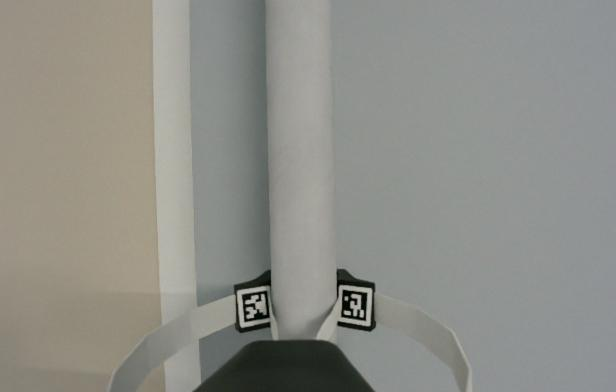

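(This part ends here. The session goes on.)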